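# Swap a sooty lantern glass for a clean one

## Task

Lift the soot-blackened glass chimney out of the hurricane lantern and set it in the tray. Then install the clean glass so that its base sits within the rim of the round plate, and lower the lantern's crown onto the top of the clean glass.

## Robot and tools

Robot: two arms, left_arm and right_arm, each ending in a five-finger hand (a left hand on left_arm, mirrored, and a right hand on right_arm). Base positions in the scene frame: left_arm (-0.054, +0.415, 0) m, right_arm (+0.058, -0.507, -0.001) m, both turned very slightly about z. A post stands on the floor behind the arms. Loose objects may occasionally get a brief nudge from outside.

Frames. Scene frame: origin at table-top height, midway between the nominal bases, +z up, +x out over the table, left_arm on the +y side (these names do not match image left/right). Each hand's reported pose, velocity and Hand target are in that arm's own base frame, and pose offsets run along that arm's base axes, with rotations about the Hand target's position. Fixed cameras and the table use the scene frame.

Hand point: a spot 0.05 m in front of the palm and 0.15 m out from the wrist face. Its +z runs along straight fingers, +y points out of the palm, +x crosses the palm away from the thumb on the right hand and toward the thumb on the left hand. Straight fingertips reach 0.06-0.07 m past it. A wrist bracket on the little-finger side can strike things, and with fingers level the wrist may hang below the hand point and reach the table first.

The 28-number row (all numbers from -1 to 1), used by execute_actions and move: left_arm dx, dy, dz, rx, ry, rz; left hand little, ring, middle, index, thumb_bend, thumb_turn, force_limit, speed; then the same fourteen for right_arm. Both arms always appear. Pose numbers are offsets, not positions: they count from that arm's Hand target when the action or move begins; 1.0 equals 0.6 m or 180 degrees; rx, ry, rz form a single rotation vector. All zeros for an arm means no new pose request. Hand numbers are absolute targets: fingers +1 straight/open, -1 curled; thumb_bend +1 straight, -1 fully bent; thumb_turn +1 beside the palm, -1 across in front of it. force_limit maps roughly 0 N at -1 to 10 N at +1 (15 N for the two thumb motors); speed rises from near zero at -1 to full at +0.48 and stays full to +1. To leave a hand unchanged, resend the eight numbers of its last executed row (if none yet, its hand_measured six plus hand_force_limit and hand_speed). Each step clips commanded orientation to within 32 degrees of the measured one.

Gripping: with thumb_turn at -1, thumb and fingers can hold objects about 0.035-0.065 m across, handles down to about 0.025 m; thumb tip against index pad can pinch a light object up to about 0.08 m. For a gentle hold close at speed -0.94 or lower. Motors lock when they reach target or force_limit; to squeeze more, raise force_limit and send a more-closed target; to loosen, send a more-open one.

Tools:
- execute_actions(actions, cameras): actions is a list of actions; each action is up to 15 rows, one per 1/30 s step, a short one repeating its last row. Every row in one action is measured from that action's starting Hand target, so a repeated offset moves further. cameras: list of names, ["all"], or []; images come by default only when actions is empty.
- move(target, speed, blend, stop_force, zero, blocking, cameras): target is one row or up to 15 rows; every row's offsets count from the same starting Hand targets. Straight-line paths, no obstacle avoidance, 10 s cap. speed in m/s, 0.002-3.6 (default 0.25; turns up to twice that in rad/s), one value or one per target. blend in metres rounds corners (0 = stop at each). stop_force in N, 3-120, ends an arm's path when its wrist sensor feels that much push against the motion; use it slowly (around 0.005 m/s) for touching or setting down; all rows then need identical hand numbers. zero (default true) rezeroes the sensor first. blocking=false returns early and cannot be combined with stop_force. Paths that pass the wrist near its own base axis are refused.
- wait(seconds 0-3600, cameras); stop(cameras) brakes a running move; zoom_image(camera, region [x0, y0, x1, y1] in pixels, at most 504 each way) for cam_high, cam_low, cam_left_wrist or cam_right_wrist; show_instructions() shows reference pages; zero_wrist_force(arm) rezeroes left_arm or right_arm; finished_scene(scene=1) ends the run for good.

Results: end_effector_position (m), end_effector_quat_wxyz, velocities, Hand target (the base for the next offsets; the hand often rests a little short of it, so send the missing distance), joint positions and torques, Wrist force/torque in the hand's own axes plus the peak since last shown, hand_measured, hand_stopped_by (moving, target, force, stalled, fault) and hand_load_n (positive when pushed open; a drop to about 0 means the grip was lost). A move adds a 'move:' line: done, off_target, moving, held or fault, with limits=paced (pose clipped) or limits=held (steps withheld). Cameras are 896x504.

Avoid: dropping anything, even slightly; glassware falling more than a few centimetres or anything leaving the table fails the job. Do not release moving parts, slam, or push hard; arms are stiff, so aiming past a firm contact can trigger a fault stop. Contact torque reaching a joint's limit (wrist joints 25.7 N m, others 138 N m) or about 150 N of outside force stops the arm for 10 s. Keep the arms and hands from pressing on each other. Long holding or straining heats motors; at 85 °C the arm brakes for 30-60 s.

Each tool is called after "Call:" by a JSON object that holds its "fn" and its "kwargs".

Reference images:

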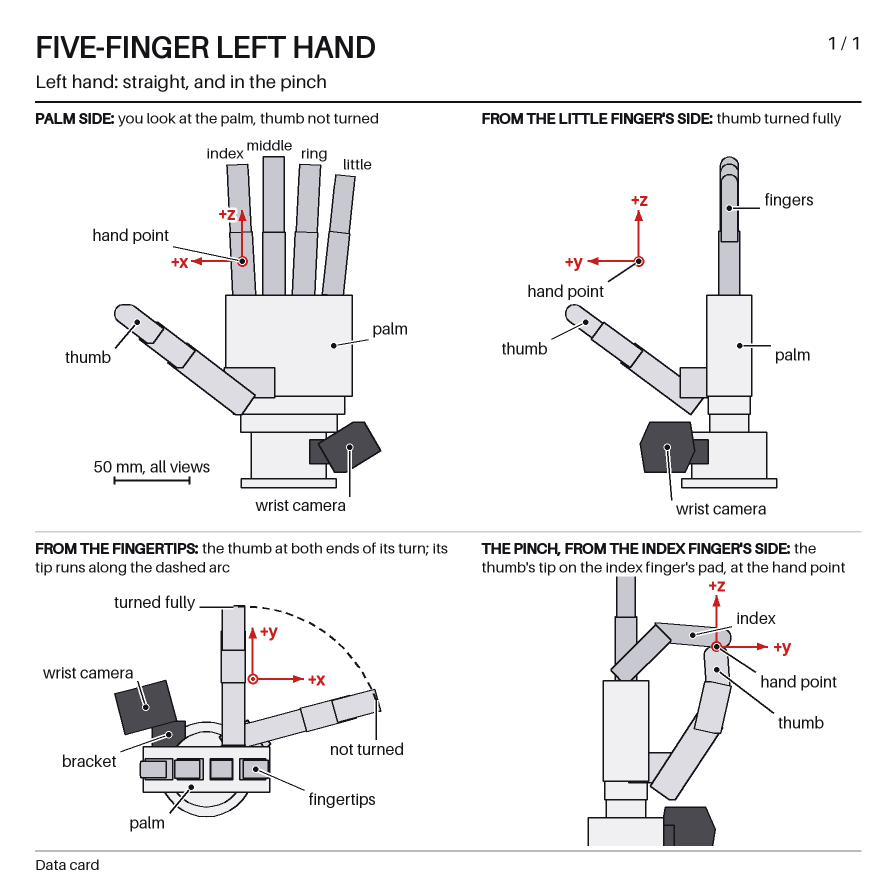

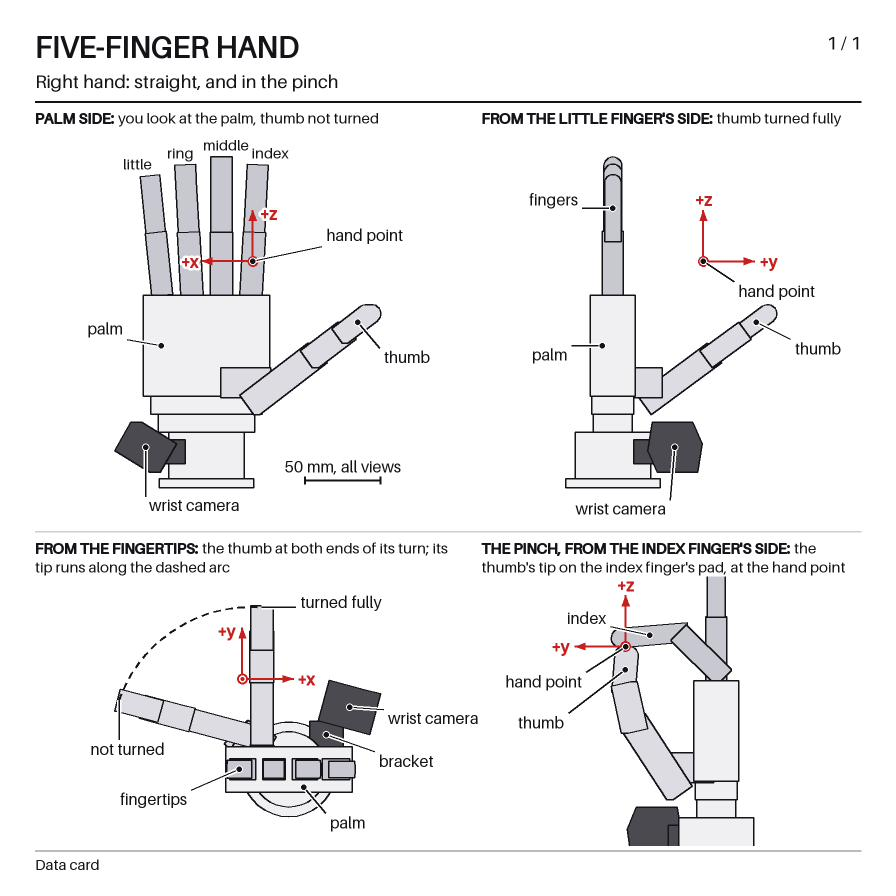

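## Session

Call:
{"fn": "execute_actions", "kwargs": {"actions": []}}

Scene clock: 0.00 s.
left_arm: end_effector_position=(+0.6729, -0.2685, +0.1292) hand_measured=(+1.000, +1.000, +1.000, +1.000, +1.000, +1.000) hand_load_n=(+0.0, +0.0, +0.0, +0.0, +0.0, +0.0) hand_stopped_by=(target, target, target, target, target, target) hand_force_limit=0.00 hand_speed=-0.80 end_effector_quat_wxyz=(+0.011, +0.762, +0.648, +0.010) | right_arm: end_effector_position=(+0.7443, +0.3814, +0.2233) hand_measured=(+1.000, +1.000, +1.000, +1.000, +1.000, +1.000) hand_load_n=(+0.0, +0.0, +0.0, +0.0, -0.5, +0.0) hand_stopped_by=(target, target, target, target, target, target) hand_force_limit=0.00 hand_speed=-0.80 end_effector_quat_wxyz=(-0.162, +0.662, +0.636, +0.361)
Joint positions: left_arm=[2.896 -2.584 -0.575 1.618 -1.574 -0.084] | right_arm=[0.174 -0.619 0.513 1.167 0.906 0.393]
Joint velocities: within noise
Joint torques (N m): no reading
Motor temperatures (°C): left_arm=[39 37 39 39 45 41] | right_arm=[28 35 33 39 40 42]
Wrist force (N): no reading
Wrist torque (N m): no reading
Wrist force, peak (N): no reading
Hand target: left_arm +0.6729, -0.2685, +0.1292; +0.011, +0.762, +0.648, +0.010 | right_arm +0.7443, +0.3814, +0.2233; -0.162, +0.662, +0.636, +0.361

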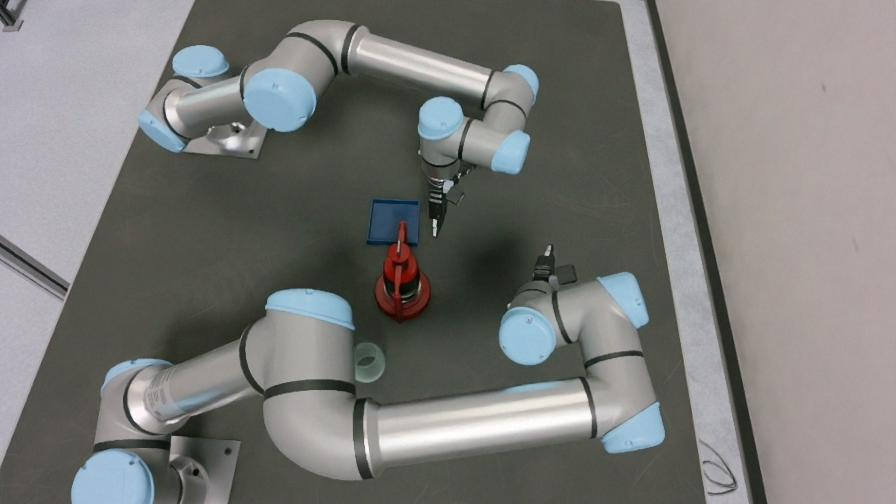

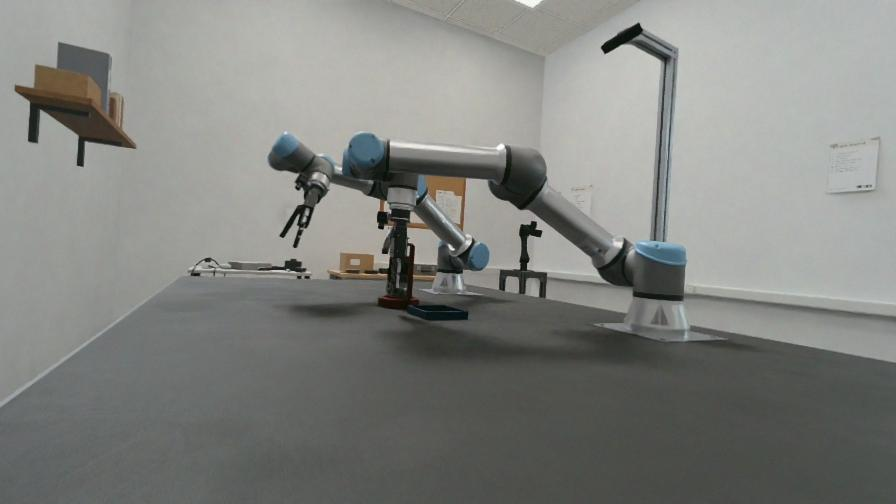

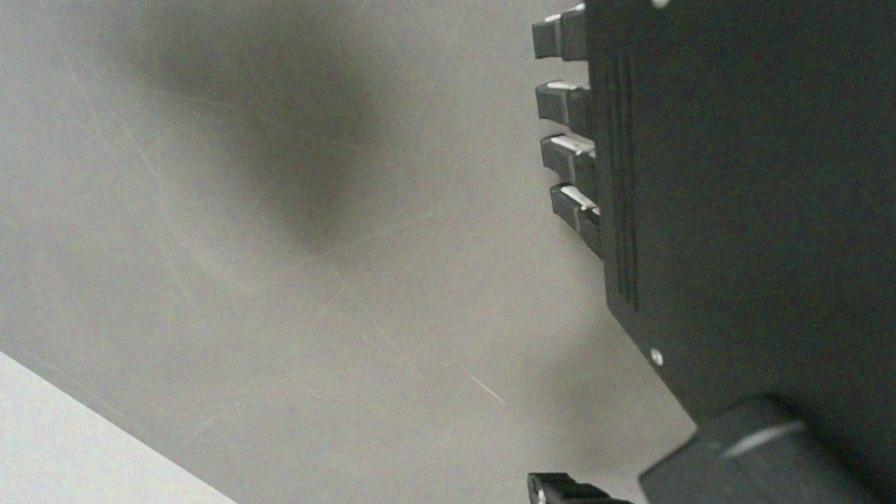

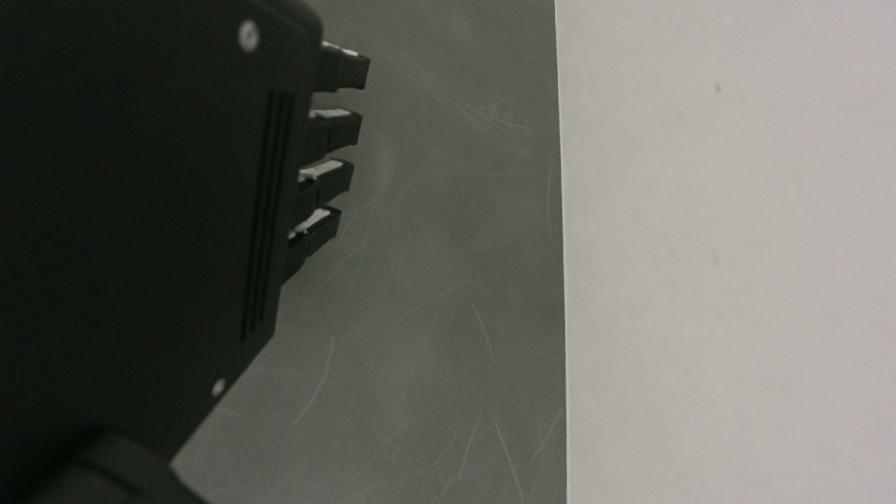

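Call:
{"fn": "zoom_image", "kwargs": {"camera": "cam_high", "region": [320, 180, 480, 400]}}

Call:
{"fn": "zoom_image", "kwargs": {"camera": "cam_low", "region": [340, 180, 500, 340]}}

Scaled by 2.291 from the camera's image (finer frame: 1280x720).

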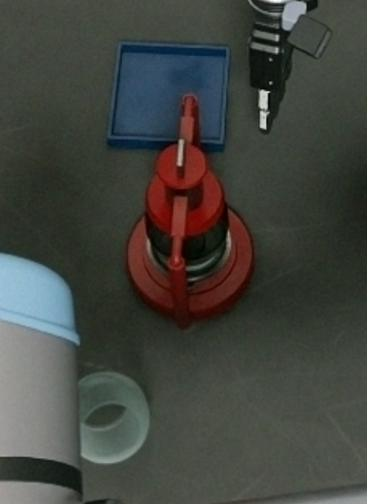

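Scaled by 3.150 from the camera's image (finer frame: 1280x720).

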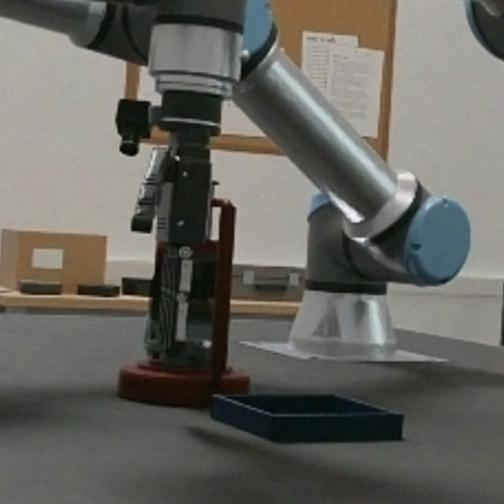

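Call:
{"fn": "move", "kwargs": {"target": [-0.1, 0.5, 0.3, 0,0,0, 1,1,1,1,1,1,0,-0.8, -0.24,-0.8,0.25,0,0,0,1,1,1,1,1,1,0,-0.8], "speed": 0.35, "cameras": ["all"]}}

Scene clock: 4.13 s.
left_arm: end_effector_position=(+0.6129, +0.0314, +0.3092) hand_measured=(+1.000, +1.000, +1.000, +1.000, +1.000, +1.000) hand_load_n=(+0.0, +0.0, +0.0, +0.0, +0.0, +0.0) hand_stopped_by=(target, target, target, target, target, target) hand_force_limit=0.00 hand_speed=-0.80 end_effector_quat_wxyz=(+0.011, +0.762, +0.648, +0.010) | right_arm: end_effector_position=(+0.6003, -0.0985, +0.3732) hand_measured=(+1.000, +1.000, +1.000, +1.000, +1.000, +1.000) hand_load_n=(+0.0, +0.0, +0.0, +0.0, +0.0, +0.0) hand_stopped_by=(target, target, target, target, target, target) hand_force_limit=0.00 hand_speed=-0.80 end_effector_quat_wxyz=(-0.162, +0.662, +0.636, +0.361) end_effector_velocity=(-0.001, -0.001, +0.000) end_effector_angular_velocity=(+0.003, +0.002, +0.000)
Joint positions: left_arm=[3.412 -2.155 -0.876 1.488 -1.558 0.432] | right_arm=[-0.719 -1.045 1.074 1.877 0.815 -0.813]
Joint velocities: left_arm=[within noise] | right_arm=[-0.003 0 0.001 0.005 0 -0.004]
Joint torques (N m): left_arm=[7.88 41.12 9.56 -2.48 -0.73 1.26] | right_arm=[-7.31 -48.07 -19.4 3.98 -1.12 -3.17]
Wrist force (N): left_arm=[-0.1 -0.7 -0.1] | right_arm=[-0.1 0.0 -0.4]
Wrist torque (N m): left_arm=[-0.07 0.06 0.14] | right_arm=[0.03 0.00 0.00]
Wrist force, peak (N): left_arm=[1.1 -1.5 -0.6] | right_arm=[-1.1 -0.1 -2.2]
Hand target: left_arm +0.6129, +0.0315, +0.3092; +0.011, +0.762, +0.648, +0.010 | right_arm +0.6003, -0.0986, +0.3733; -0.162, +0.662, +0.636, +0.361
Off the commanded pose: left_arm 0.000 m, 0 deg | right_arm 0.000 m, 0 deg.
move: done
cam_left_wrist: T_world_to_cam=[[-0.90409, 0.42616, -0.03174, 0.54997], [0.36836, 0.81481, 0.44766, -0.38048], [0.21663, 0.39303, -0.89364, 0.24468]] pos_world=[0.58437, -0.02052, 0.40643]
cam_right_wrist: T_world_to_cam=[[0.88299, 0.11631, 0.45476, -0.69105], [0.25994, -0.92786, -0.2674, -0.12123], [0.39085, 0.35432, -0.84952, 0.23212]] pos_world=[0.55097, -0.11436, 0.47904]

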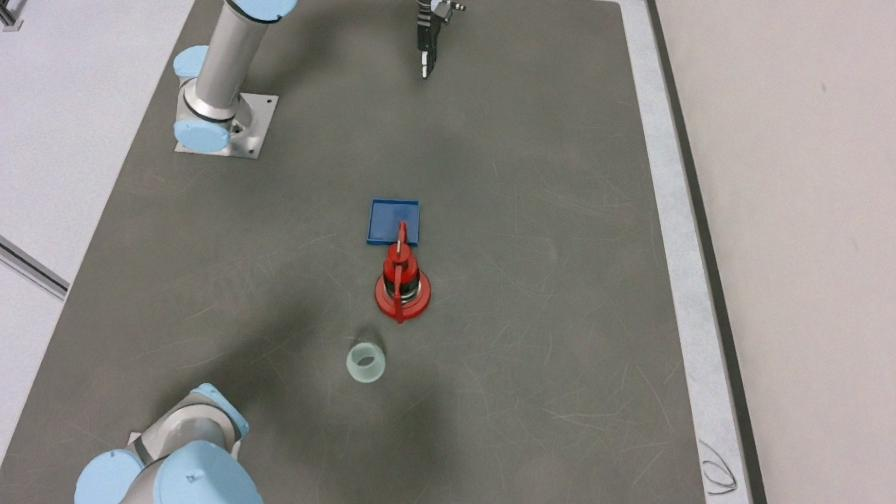

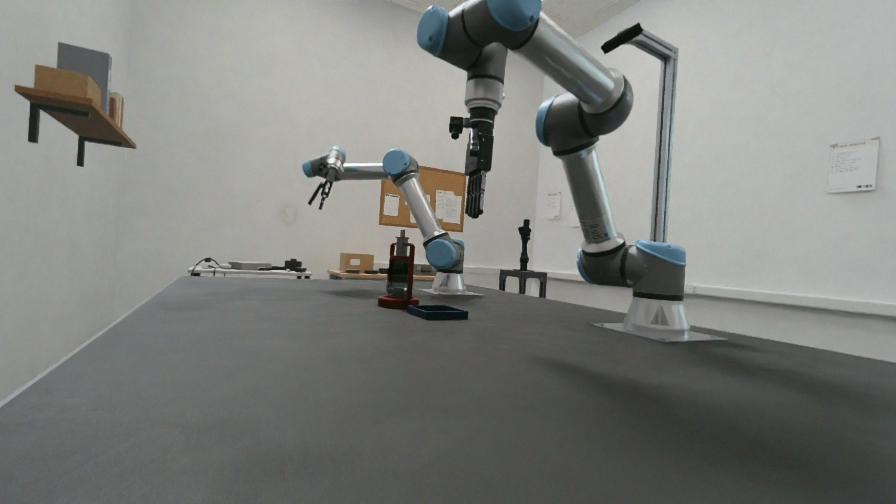

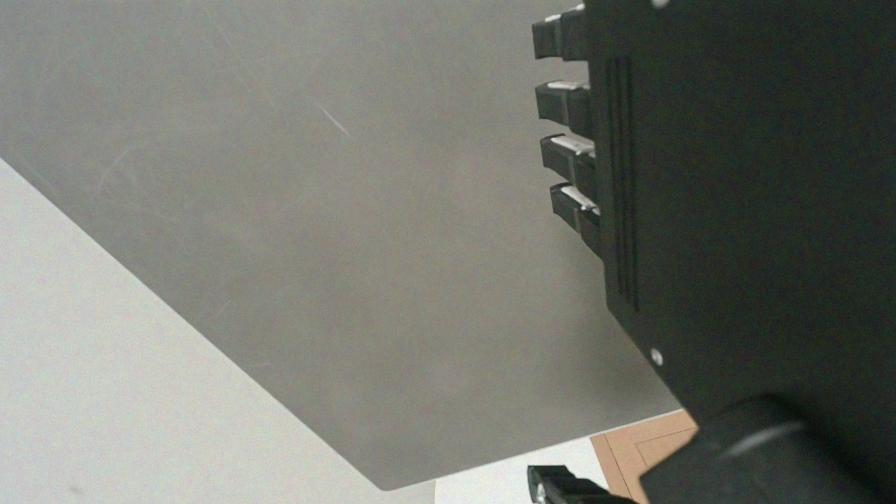

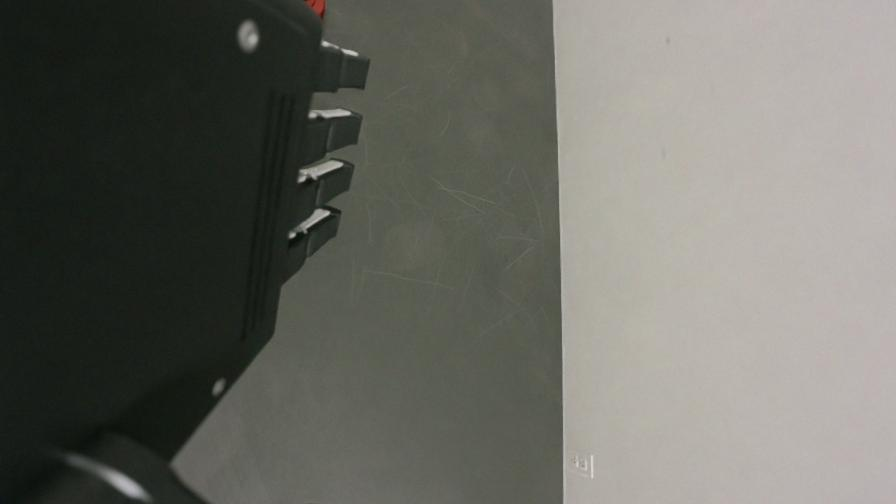

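Call:
{"fn": "zoom_image", "kwargs": {"camera": "cam_high", "region": [330, 190, 460, 330]}}

Call:
{"fn": "zoom_image", "kwargs": {"camera": "cam_low", "region": [350, 210, 480, 330]}}

Call:
{"fn": "zoom_image", "kwargs": {"camera": "cam_high", "region": [330, 310, 420, 400]}}

Scaled by 3.600 from the camera's image (finer frame: 1280x720).

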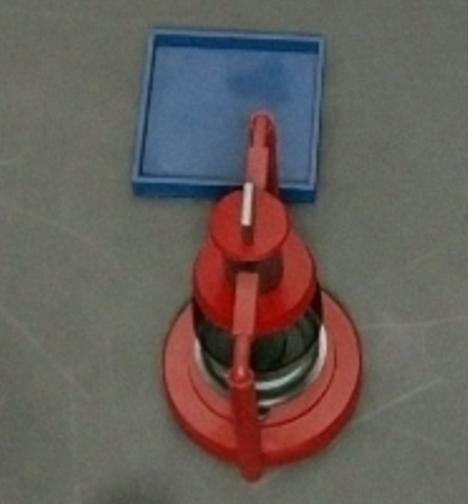

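Scaled by 3.877 from the camera's image (finer frame: 1280x720).

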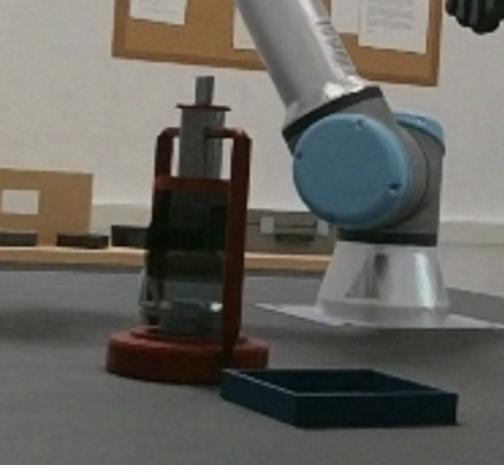

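Scaled by 5.600 from the camera's image (finer frame: 1280x720).

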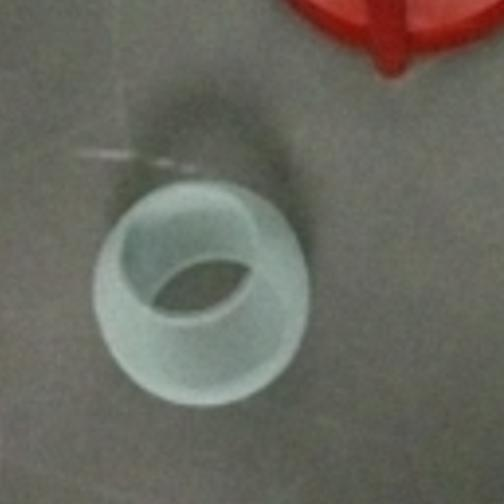

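Call:
{"fn": "move", "kwargs": {"target": [0,0,0,0,0,0, 1,1,1,1,1,1,0,-0.8, -0.1,0.548,-0.15,0.2358,0.1232,0.2309,1,1,1,1,1,1,0,-0.8], "speed": 0.35, "cameras": ["all"]}}

Scene clock: 12.73 s.
left_arm: end_effector_position=(+0.6129, +0.0315, +0.3092) hand_measured=(+1.000, +1.000, +1.000, +1.000, +1.000, +1.000) hand_load_n=(+0.0, +0.0, +0.0, +0.0, +0.0, +0.0) hand_stopped_by=(target, target, target, target, target, target) hand_force_limit=0.00 hand_speed=-0.80 end_effector_quat_wxyz=(+0.011, +0.762, +0.648, +0.010) | right_arm: end_effector_position=(+0.5403, +0.2302, +0.2833) hand_measured=(+1.000, +1.000, +1.000, +1.000, +1.000, +1.000) hand_load_n=(+0.0, +0.0, +0.0, +0.0, +0.0, +0.0) hand_stopped_by=(target, target, target, target, target, target) hand_force_limit=0.00 hand_speed=-0.80 end_effector_quat_wxyz=(+0.612, -0.354, -0.613, -0.353)
Joint positions: left_arm=[3.412 -2.155 -0.876 1.488 -1.559 0.433] | right_arm=[-0.246 -0.795 1.489 2.445 0.77 -1.569]
Joint torques (N m): left_arm=[7.6 47.09 9.42 -4.3 -0.89 1.23] | right_arm=[6.42 -41.23 -18.28 2.53 -1.42 -1.71]
Wrist force (N): left_arm=[-0.1 -0.7 0.1] | right_arm=[0.2 0.1 0.9]
Wrist torque (N m): left_arm=[-0.08 0.06 0.14] | right_arm=[0.01 0.04 0.02]
Wrist force, peak (N): left_arm=[-0.3 -1.0 0.1] | right_arm=[-0.5 0.9 2.1]
Hand target: left_arm +0.6129, +0.0315, +0.3092; +0.011, +0.762, +0.648, +0.010 | right_arm +0.5403, +0.2302, +0.2833; +0.612, -0.354, -0.613, -0.353
Off the commanded pose: left_arm 0.000 m, 0 deg | right_arm 0.000 m, 0 deg.
move: done
cam_left_wrist: T_world_to_cam=[[-0.90408, 0.42619, -0.03151, 0.54983], [0.3685, 0.8148, 0.44755, -0.38056], [0.21642, 0.39301, -0.8937, 0.24469]] pos_world=[0.58437, -0.02042, 0.40633]
cam_right_wrist: T_world_to_cam=[[0.813, 0.47698, 0.33394, -0.64633], [0.45647, -0.16607, -0.8741, 0.06565], [-0.36147, 0.86308, -0.35274, 0.2114]] pos_world=[0.57192, 0.13673, 0.34779]

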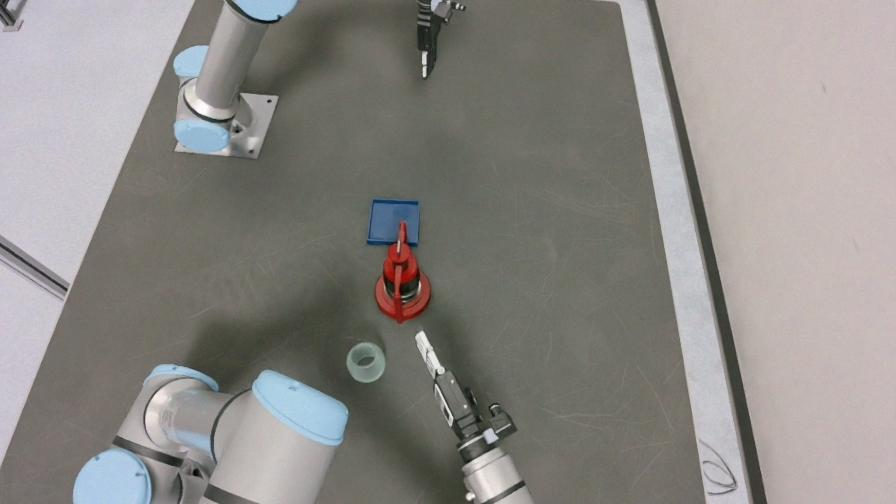

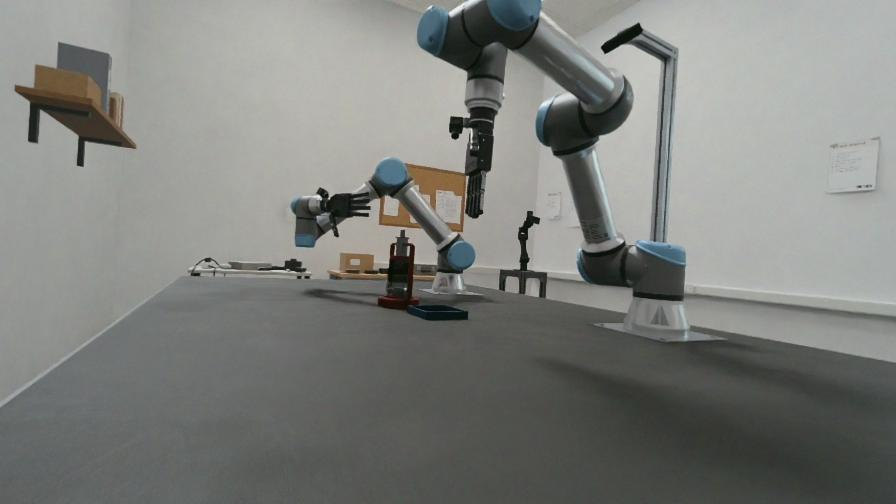

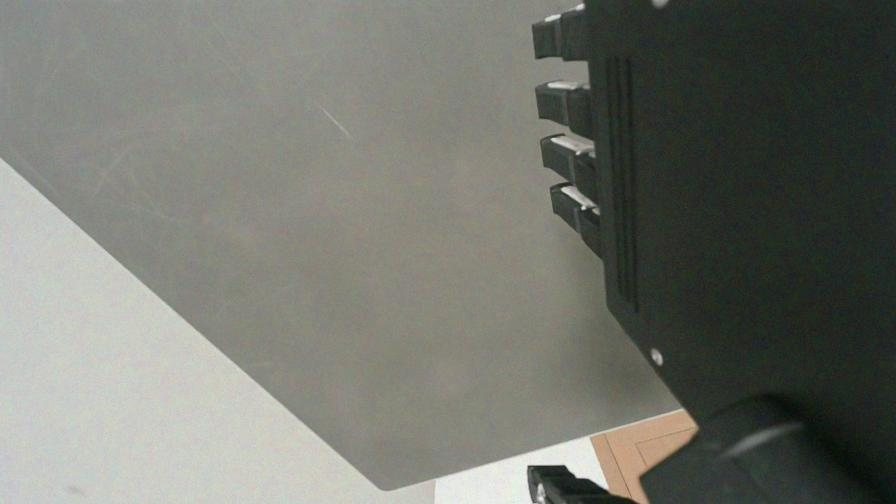

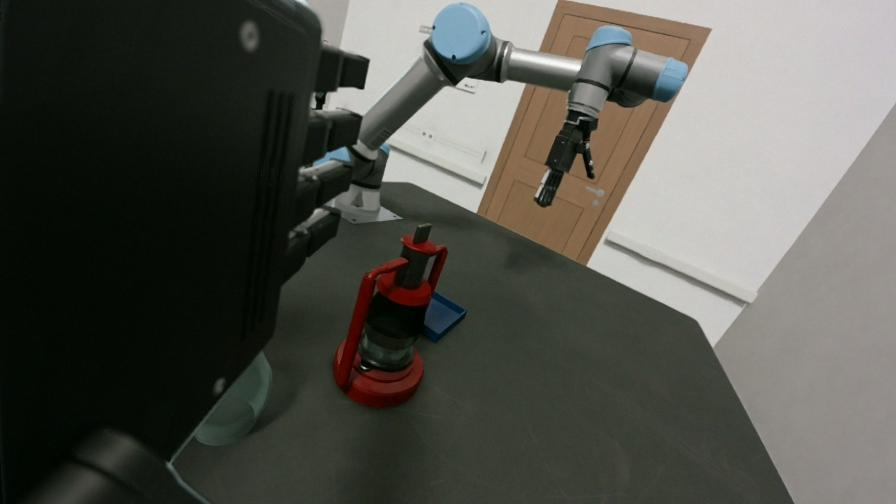

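Call:
{"fn": "zoom_image", "kwargs": {"camera": "cam_right_wrist", "region": [310, 210, 490, 420]}}

Scaled by 2.400 from the camera's image (finer frame: 1280x720).

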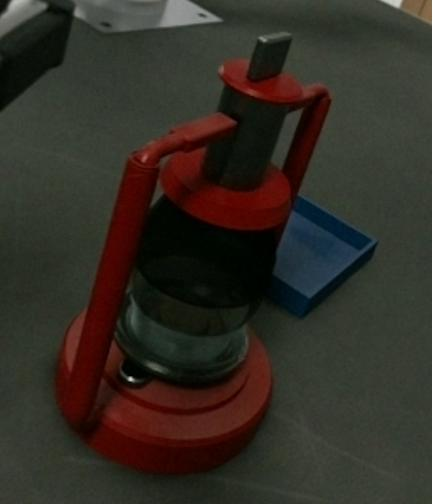

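Call:
{"fn": "move", "kwargs": {"target": [0,0,0,0,0,0, 1,1,1,1,1,1,0,-0.8, -0.155,0.103,-0.133,0,0,0,1,1,1,1,1,1,0,-0.8], "speed": 0.2, "cameras": ["cam_high","cam_right_wrist"]}}

Call:
{"fn": "zoom_image", "kwargs": {"camera": "cam_right_wrist", "region": [340, 120, 600, 460]}}

Scene clock: 14.43 s.
left_arm: end_effector_position=(+0.6129, +0.0315, +0.3092) hand_measured=(+1.000, +1.000, +1.000, +1.000, +1.000, +1.000) hand_load_n=(+0.0, +0.0, +0.0, +0.0, +0.0, +0.0) hand_stopped_by=(target, target, target, target, target, target) hand_force_limit=0.00 hand_speed=-0.80 end_effector_quat_wxyz=(+0.011, +0.762, +0.648, +0.010) | right_arm: end_effector_position=(+0.4473, +0.2920, +0.2035) hand_measured=(+1.000, +1.000, +1.000, +1.000, +1.000, +1.000) hand_load_n=(+0.0, +0.0, +0.0, +0.5, +0.0, +0.0) hand_stopped_by=(target, target, target, target, target, target) hand_force_limit=0.00 hand_speed=-0.80 end_effector_quat_wxyz=(+0.612, -0.354, -0.613, -0.353)
Joint positions: left_arm=[3.412 -2.155 -0.876 1.488 -1.559 0.433] | right_arm=[-0.171 -0.798 1.808 2.13 0.695 -1.57]
Joint torques (N m): left_arm=[7.68 46.99 9.2 -4.26 -0.88 1.27] | right_arm=[-2.93 -48.77 -3.77 -0.22 0.64 2.69]
Wrist force (N): left_arm=[0.0 -0.8 0.0] | right_arm=[0.6 0.1 1.1]
Wrist torque (N m): left_arm=[-0.09 0.05 0.15] | right_arm=[0.00 0.00 0.06]
Wrist force, peak (N): left_arm=[-0.2 -1.0 0.0] | right_arm=[-0.6 -0.7 2.4]
Hand target: left_arm +0.6129, +0.0315, +0.3092; +0.011, +0.762, +0.648, +0.010 | right_arm +0.4473, +0.2920, +0.2035; +0.612, -0.354, -0.613, -0.353
Off the commanded pose: left_arm 0.000 m, 0 deg | right_arm 0.000 m, 0 deg.
move: done
cam_right_wrist: T_world_to_cam=[[0.81297, 0.47704, 0.33394, -0.57364], [0.45637, -0.16575, -0.87422, 0.04851], [-0.36169, 0.86311, -0.35245, 0.09623]] pos_world=[0.47902, 0.19863, 0.26789]

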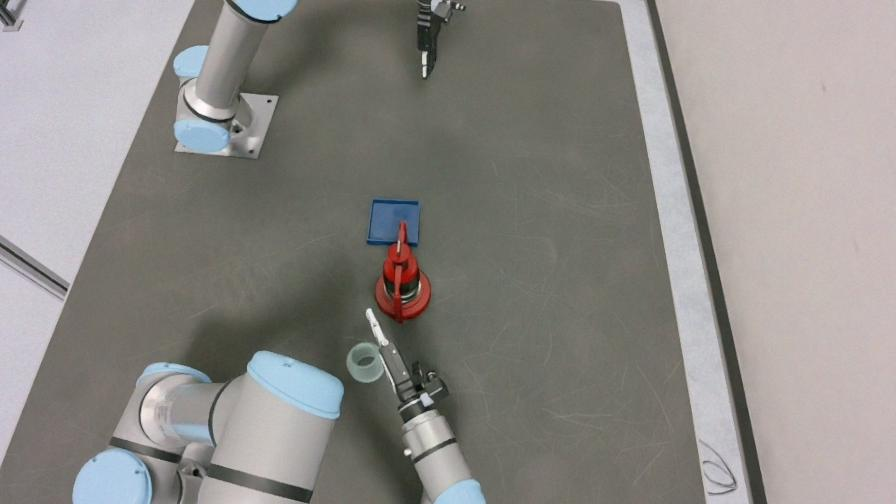

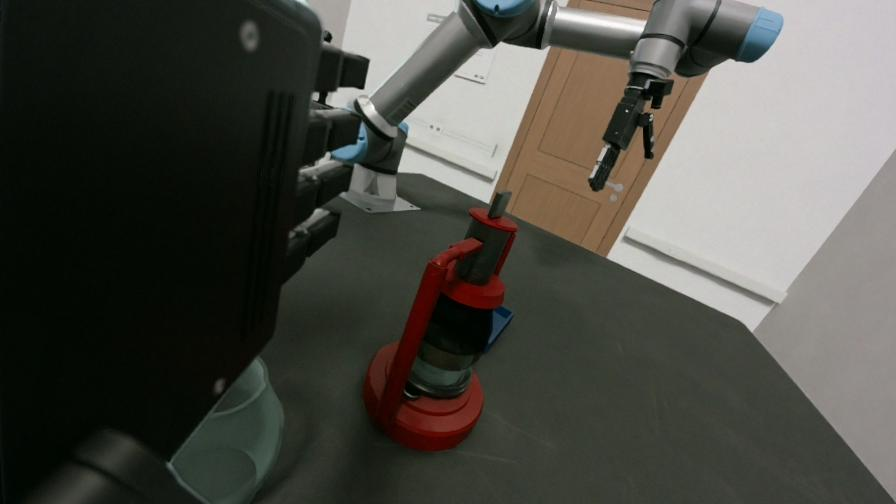

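Scaled by 1.482 from the camera's image (finer frame: 1280x720).

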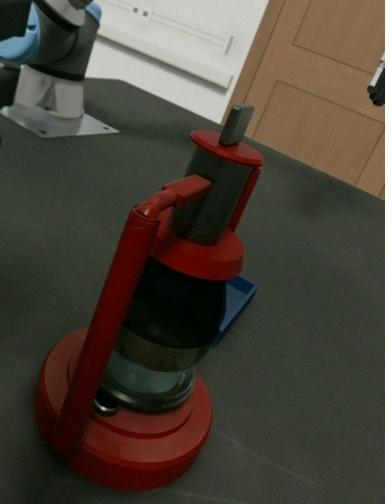

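Call:
{"fn": "zoom_image", "kwargs": {"camera": "cam_right_wrist", "region": [400, 180, 530, 310]}}

Call:
{"fn": "zoom_image", "kwargs": {"camera": "cam_right_wrist", "region": [360, 300, 510, 450]}}

Call:
{"fn": "zoom_image", "kwargs": {"camera": "cam_right_wrist", "region": [150, 340, 310, 504]}}

Scaled by 3.877 from the camera's image (finer frame: 1280x720).

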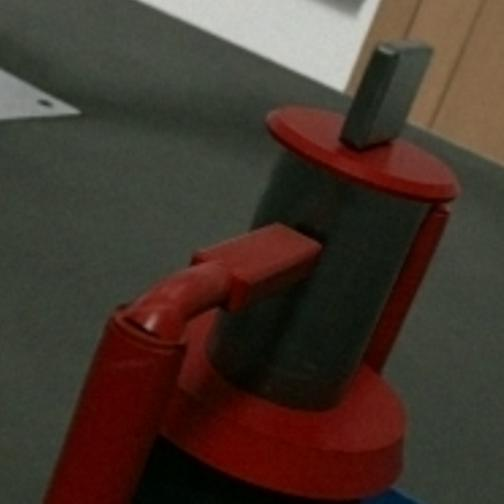

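Scaled by 3.360 from the camera's image (finer frame: 1280x720).

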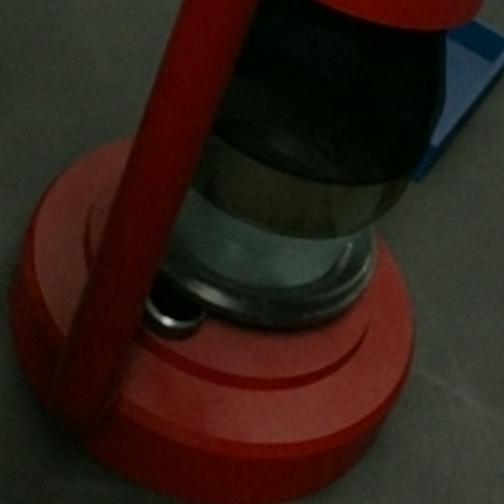

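Scaled by 3.073 from the camera's image (finer frame: 1280x720).

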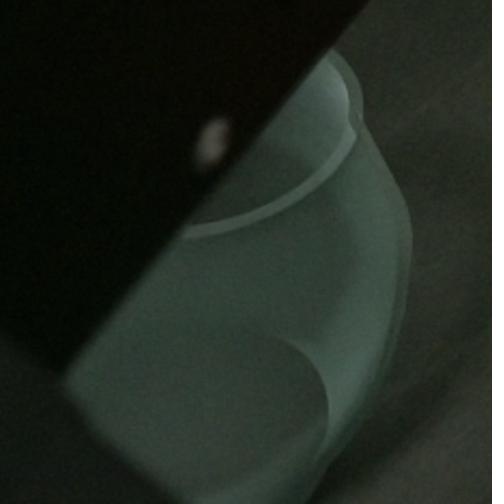

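Call:
{"fn": "zoom_image", "kwargs": {"camera": "cam_right_wrist", "region": [465, 180, 525, 240]}}

Call:
{"fn": "zoom_image", "kwargs": {"camera": "cam_high", "region": [375, 225, 425, 275]}}

Scaled by 8.400 from the camera's image (finer frame: 1280x720).

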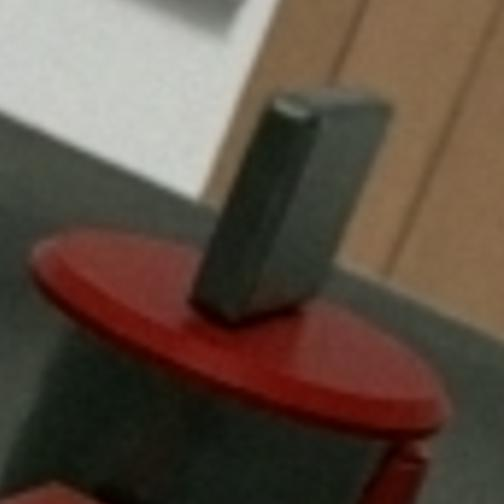

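Scaled by 10.080 from the camera's image (finer frame: 1280x720).

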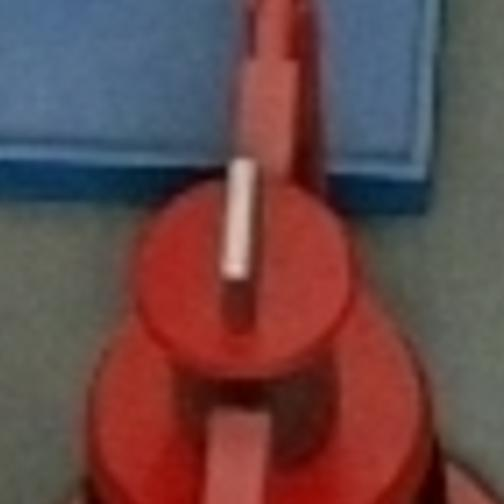

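Call:
{"fn": "move", "kwargs": {"target": [[0,0,0,0,0,0, 1,1,1,1,1,1,0,-0.8, 0.0212,0.063,0.2192,0,0,0,1,1,1,1,0.1,-1,0,0],[0,0,0,0,0,0, 1,1,1,1,1,1,0,-0.8, 0.0212,0.063,0.2192,-0.4154,0.2999,0.2098,1,1,1,1,0.1,-1,0,0],[0,0,0,0,0,0, 1,1,1,1,1,1,0,-0.8, -0.0733,0.2395,0.1608,-0.4154,0.2999,0.2098,1,1,1,1,0.1,-1,0,0]], "speed": [0.25,0.5,0.15], "blend": [0.02,0.02,0], "cameras": ["all"]}}

Scene clock: 24.27 s.
left_arm: end_effector_position=(+0.6129, +0.0315, +0.3092) hand_measured=(+1.000, +1.000, +1.000, +1.000, +1.000, +1.000) hand_load_n=(+0.0, +0.0, +0.0, +0.0, +0.0, +0.0) hand_stopped_by=(target, target, target, target, target, target) hand_force_limit=0.00 hand_speed=-0.80 end_effector_quat_wxyz=(+0.011, +0.762, +0.648, +0.010) | right_arm: end_effector_position=(+0.4034, +0.4357, +0.3000) hand_measured=(+1.000, +1.000, +1.000, +1.000, +0.100, -1.000) hand_load_n=(+0.0, +0.0, +0.0, +0.0, +0.0, +0.0) hand_stopped_by=(target, target, target, target, target, target) hand_force_limit=0.00 hand_speed=0.00 end_effector_quat_wxyz=(+0.548, -0.548, -0.447, +0.447)
Joint positions: left_arm=[3.412 -2.155 -0.876 1.488 -1.559 0.433] | right_arm=[0.393 -0.454 0.683 2.914 0.976 -0.001]
Joint torques (N m): left_arm=[7.38 47.12 9.68 -4.24 -0.88 1.15] | right_arm=[2.49 -66.39 -13.57 2.15 0.24 2.59]
Wrist force (N): left_arm=[-0.1 -0.7 0.2] | right_arm=[1.0 -0.3 1.5]
Wrist torque (N m): left_arm=[-0.08 0.06 0.13] | right_arm=[0.02 -0.28 0.12]
Wrist force, peak (N): left_arm=[-0.2 -1.0 0.0] | right_arm=[1.9 0.1 2.6]
Hand target: left_arm +0.6129, +0.0315, +0.3092; +0.011, +0.762, +0.648, +0.010 | right_arm +0.4033, +0.4357, +0.3000; +0.548, -0.548, -0.447, +0.447
Off the commanded pose: left_arm 0.000 m, 0 deg | right_arm 0.000 m, 0 deg.
move: done
cam_left_wrist: T_world_to_cam=[[-0.90408, 0.42619, -0.03151, 0.54983], [0.3685, 0.8148, 0.44755, -0.38056], [0.21642, 0.39301, -0.8937, 0.24469]] pos_world=[0.58437, -0.02042, 0.40633]
cam_right_wrist: T_world_to_cam=[[0.0611, 0.32841, -0.94256, 0.11234], [0.18754, -0.93128, -0.31232, 0.45022], [-0.98035, -0.15768, -0.11849, 0.61447]] pos_world=[0.5111, 0.47928, 0.31931]

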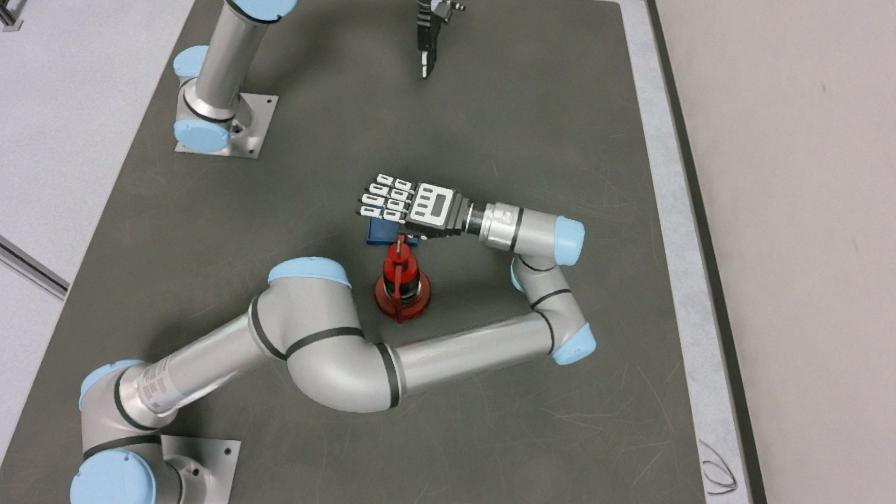

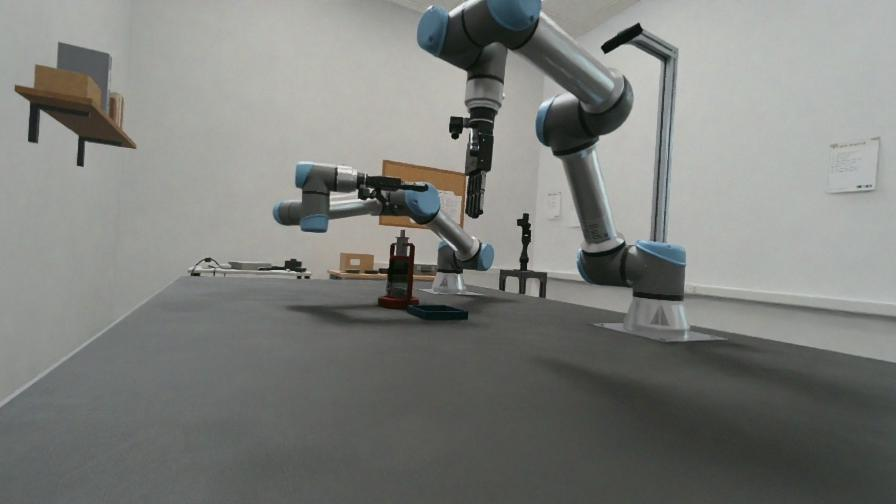

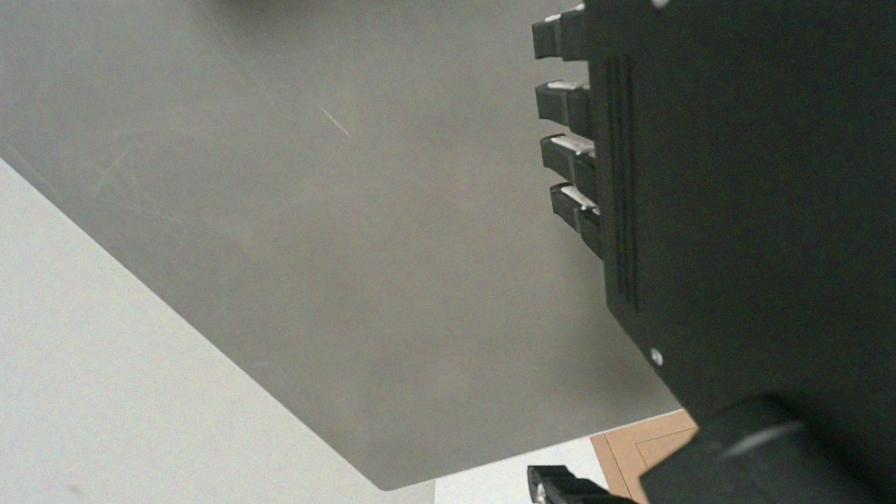

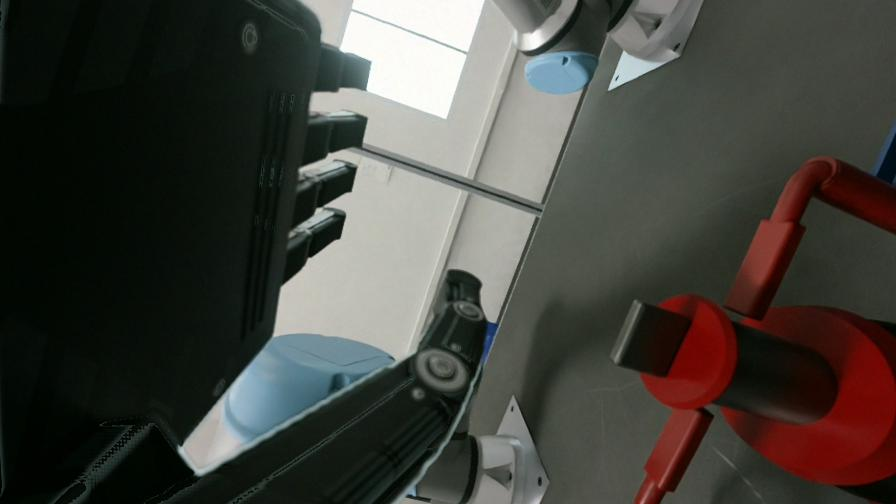

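Call:
{"fn": "zoom_image", "kwargs": {"camera": "cam_high", "region": [345, 165, 475, 275]}}

Call:
{"fn": "zoom_image", "kwargs": {"camera": "cam_low", "region": [350, 165, 440, 255]}}

Call:
{"fn": "zoom_image", "kwargs": {"camera": "cam_right_wrist", "region": [380, 240, 760, 440]}}

Scaled by 3.877 from the camera's image (finer frame: 1280x720).

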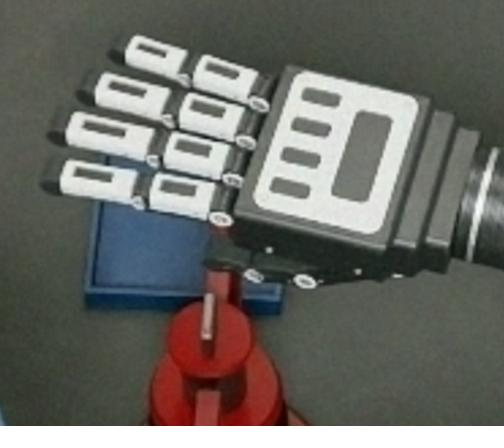

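Scaled by 5.600 from the camera's image (finer frame: 1280x720).

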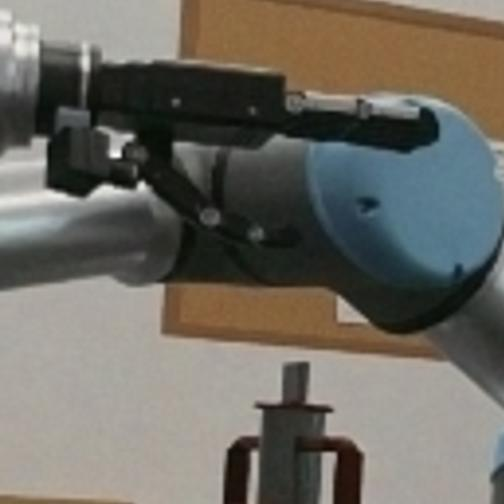

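Scaled by 1.326 from the camera's image (finer frame: 1280x720).

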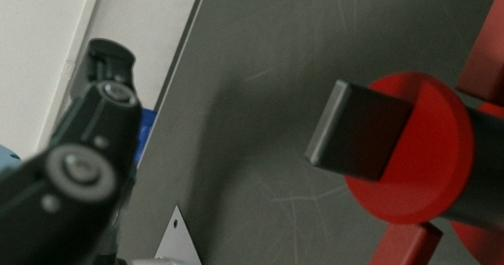

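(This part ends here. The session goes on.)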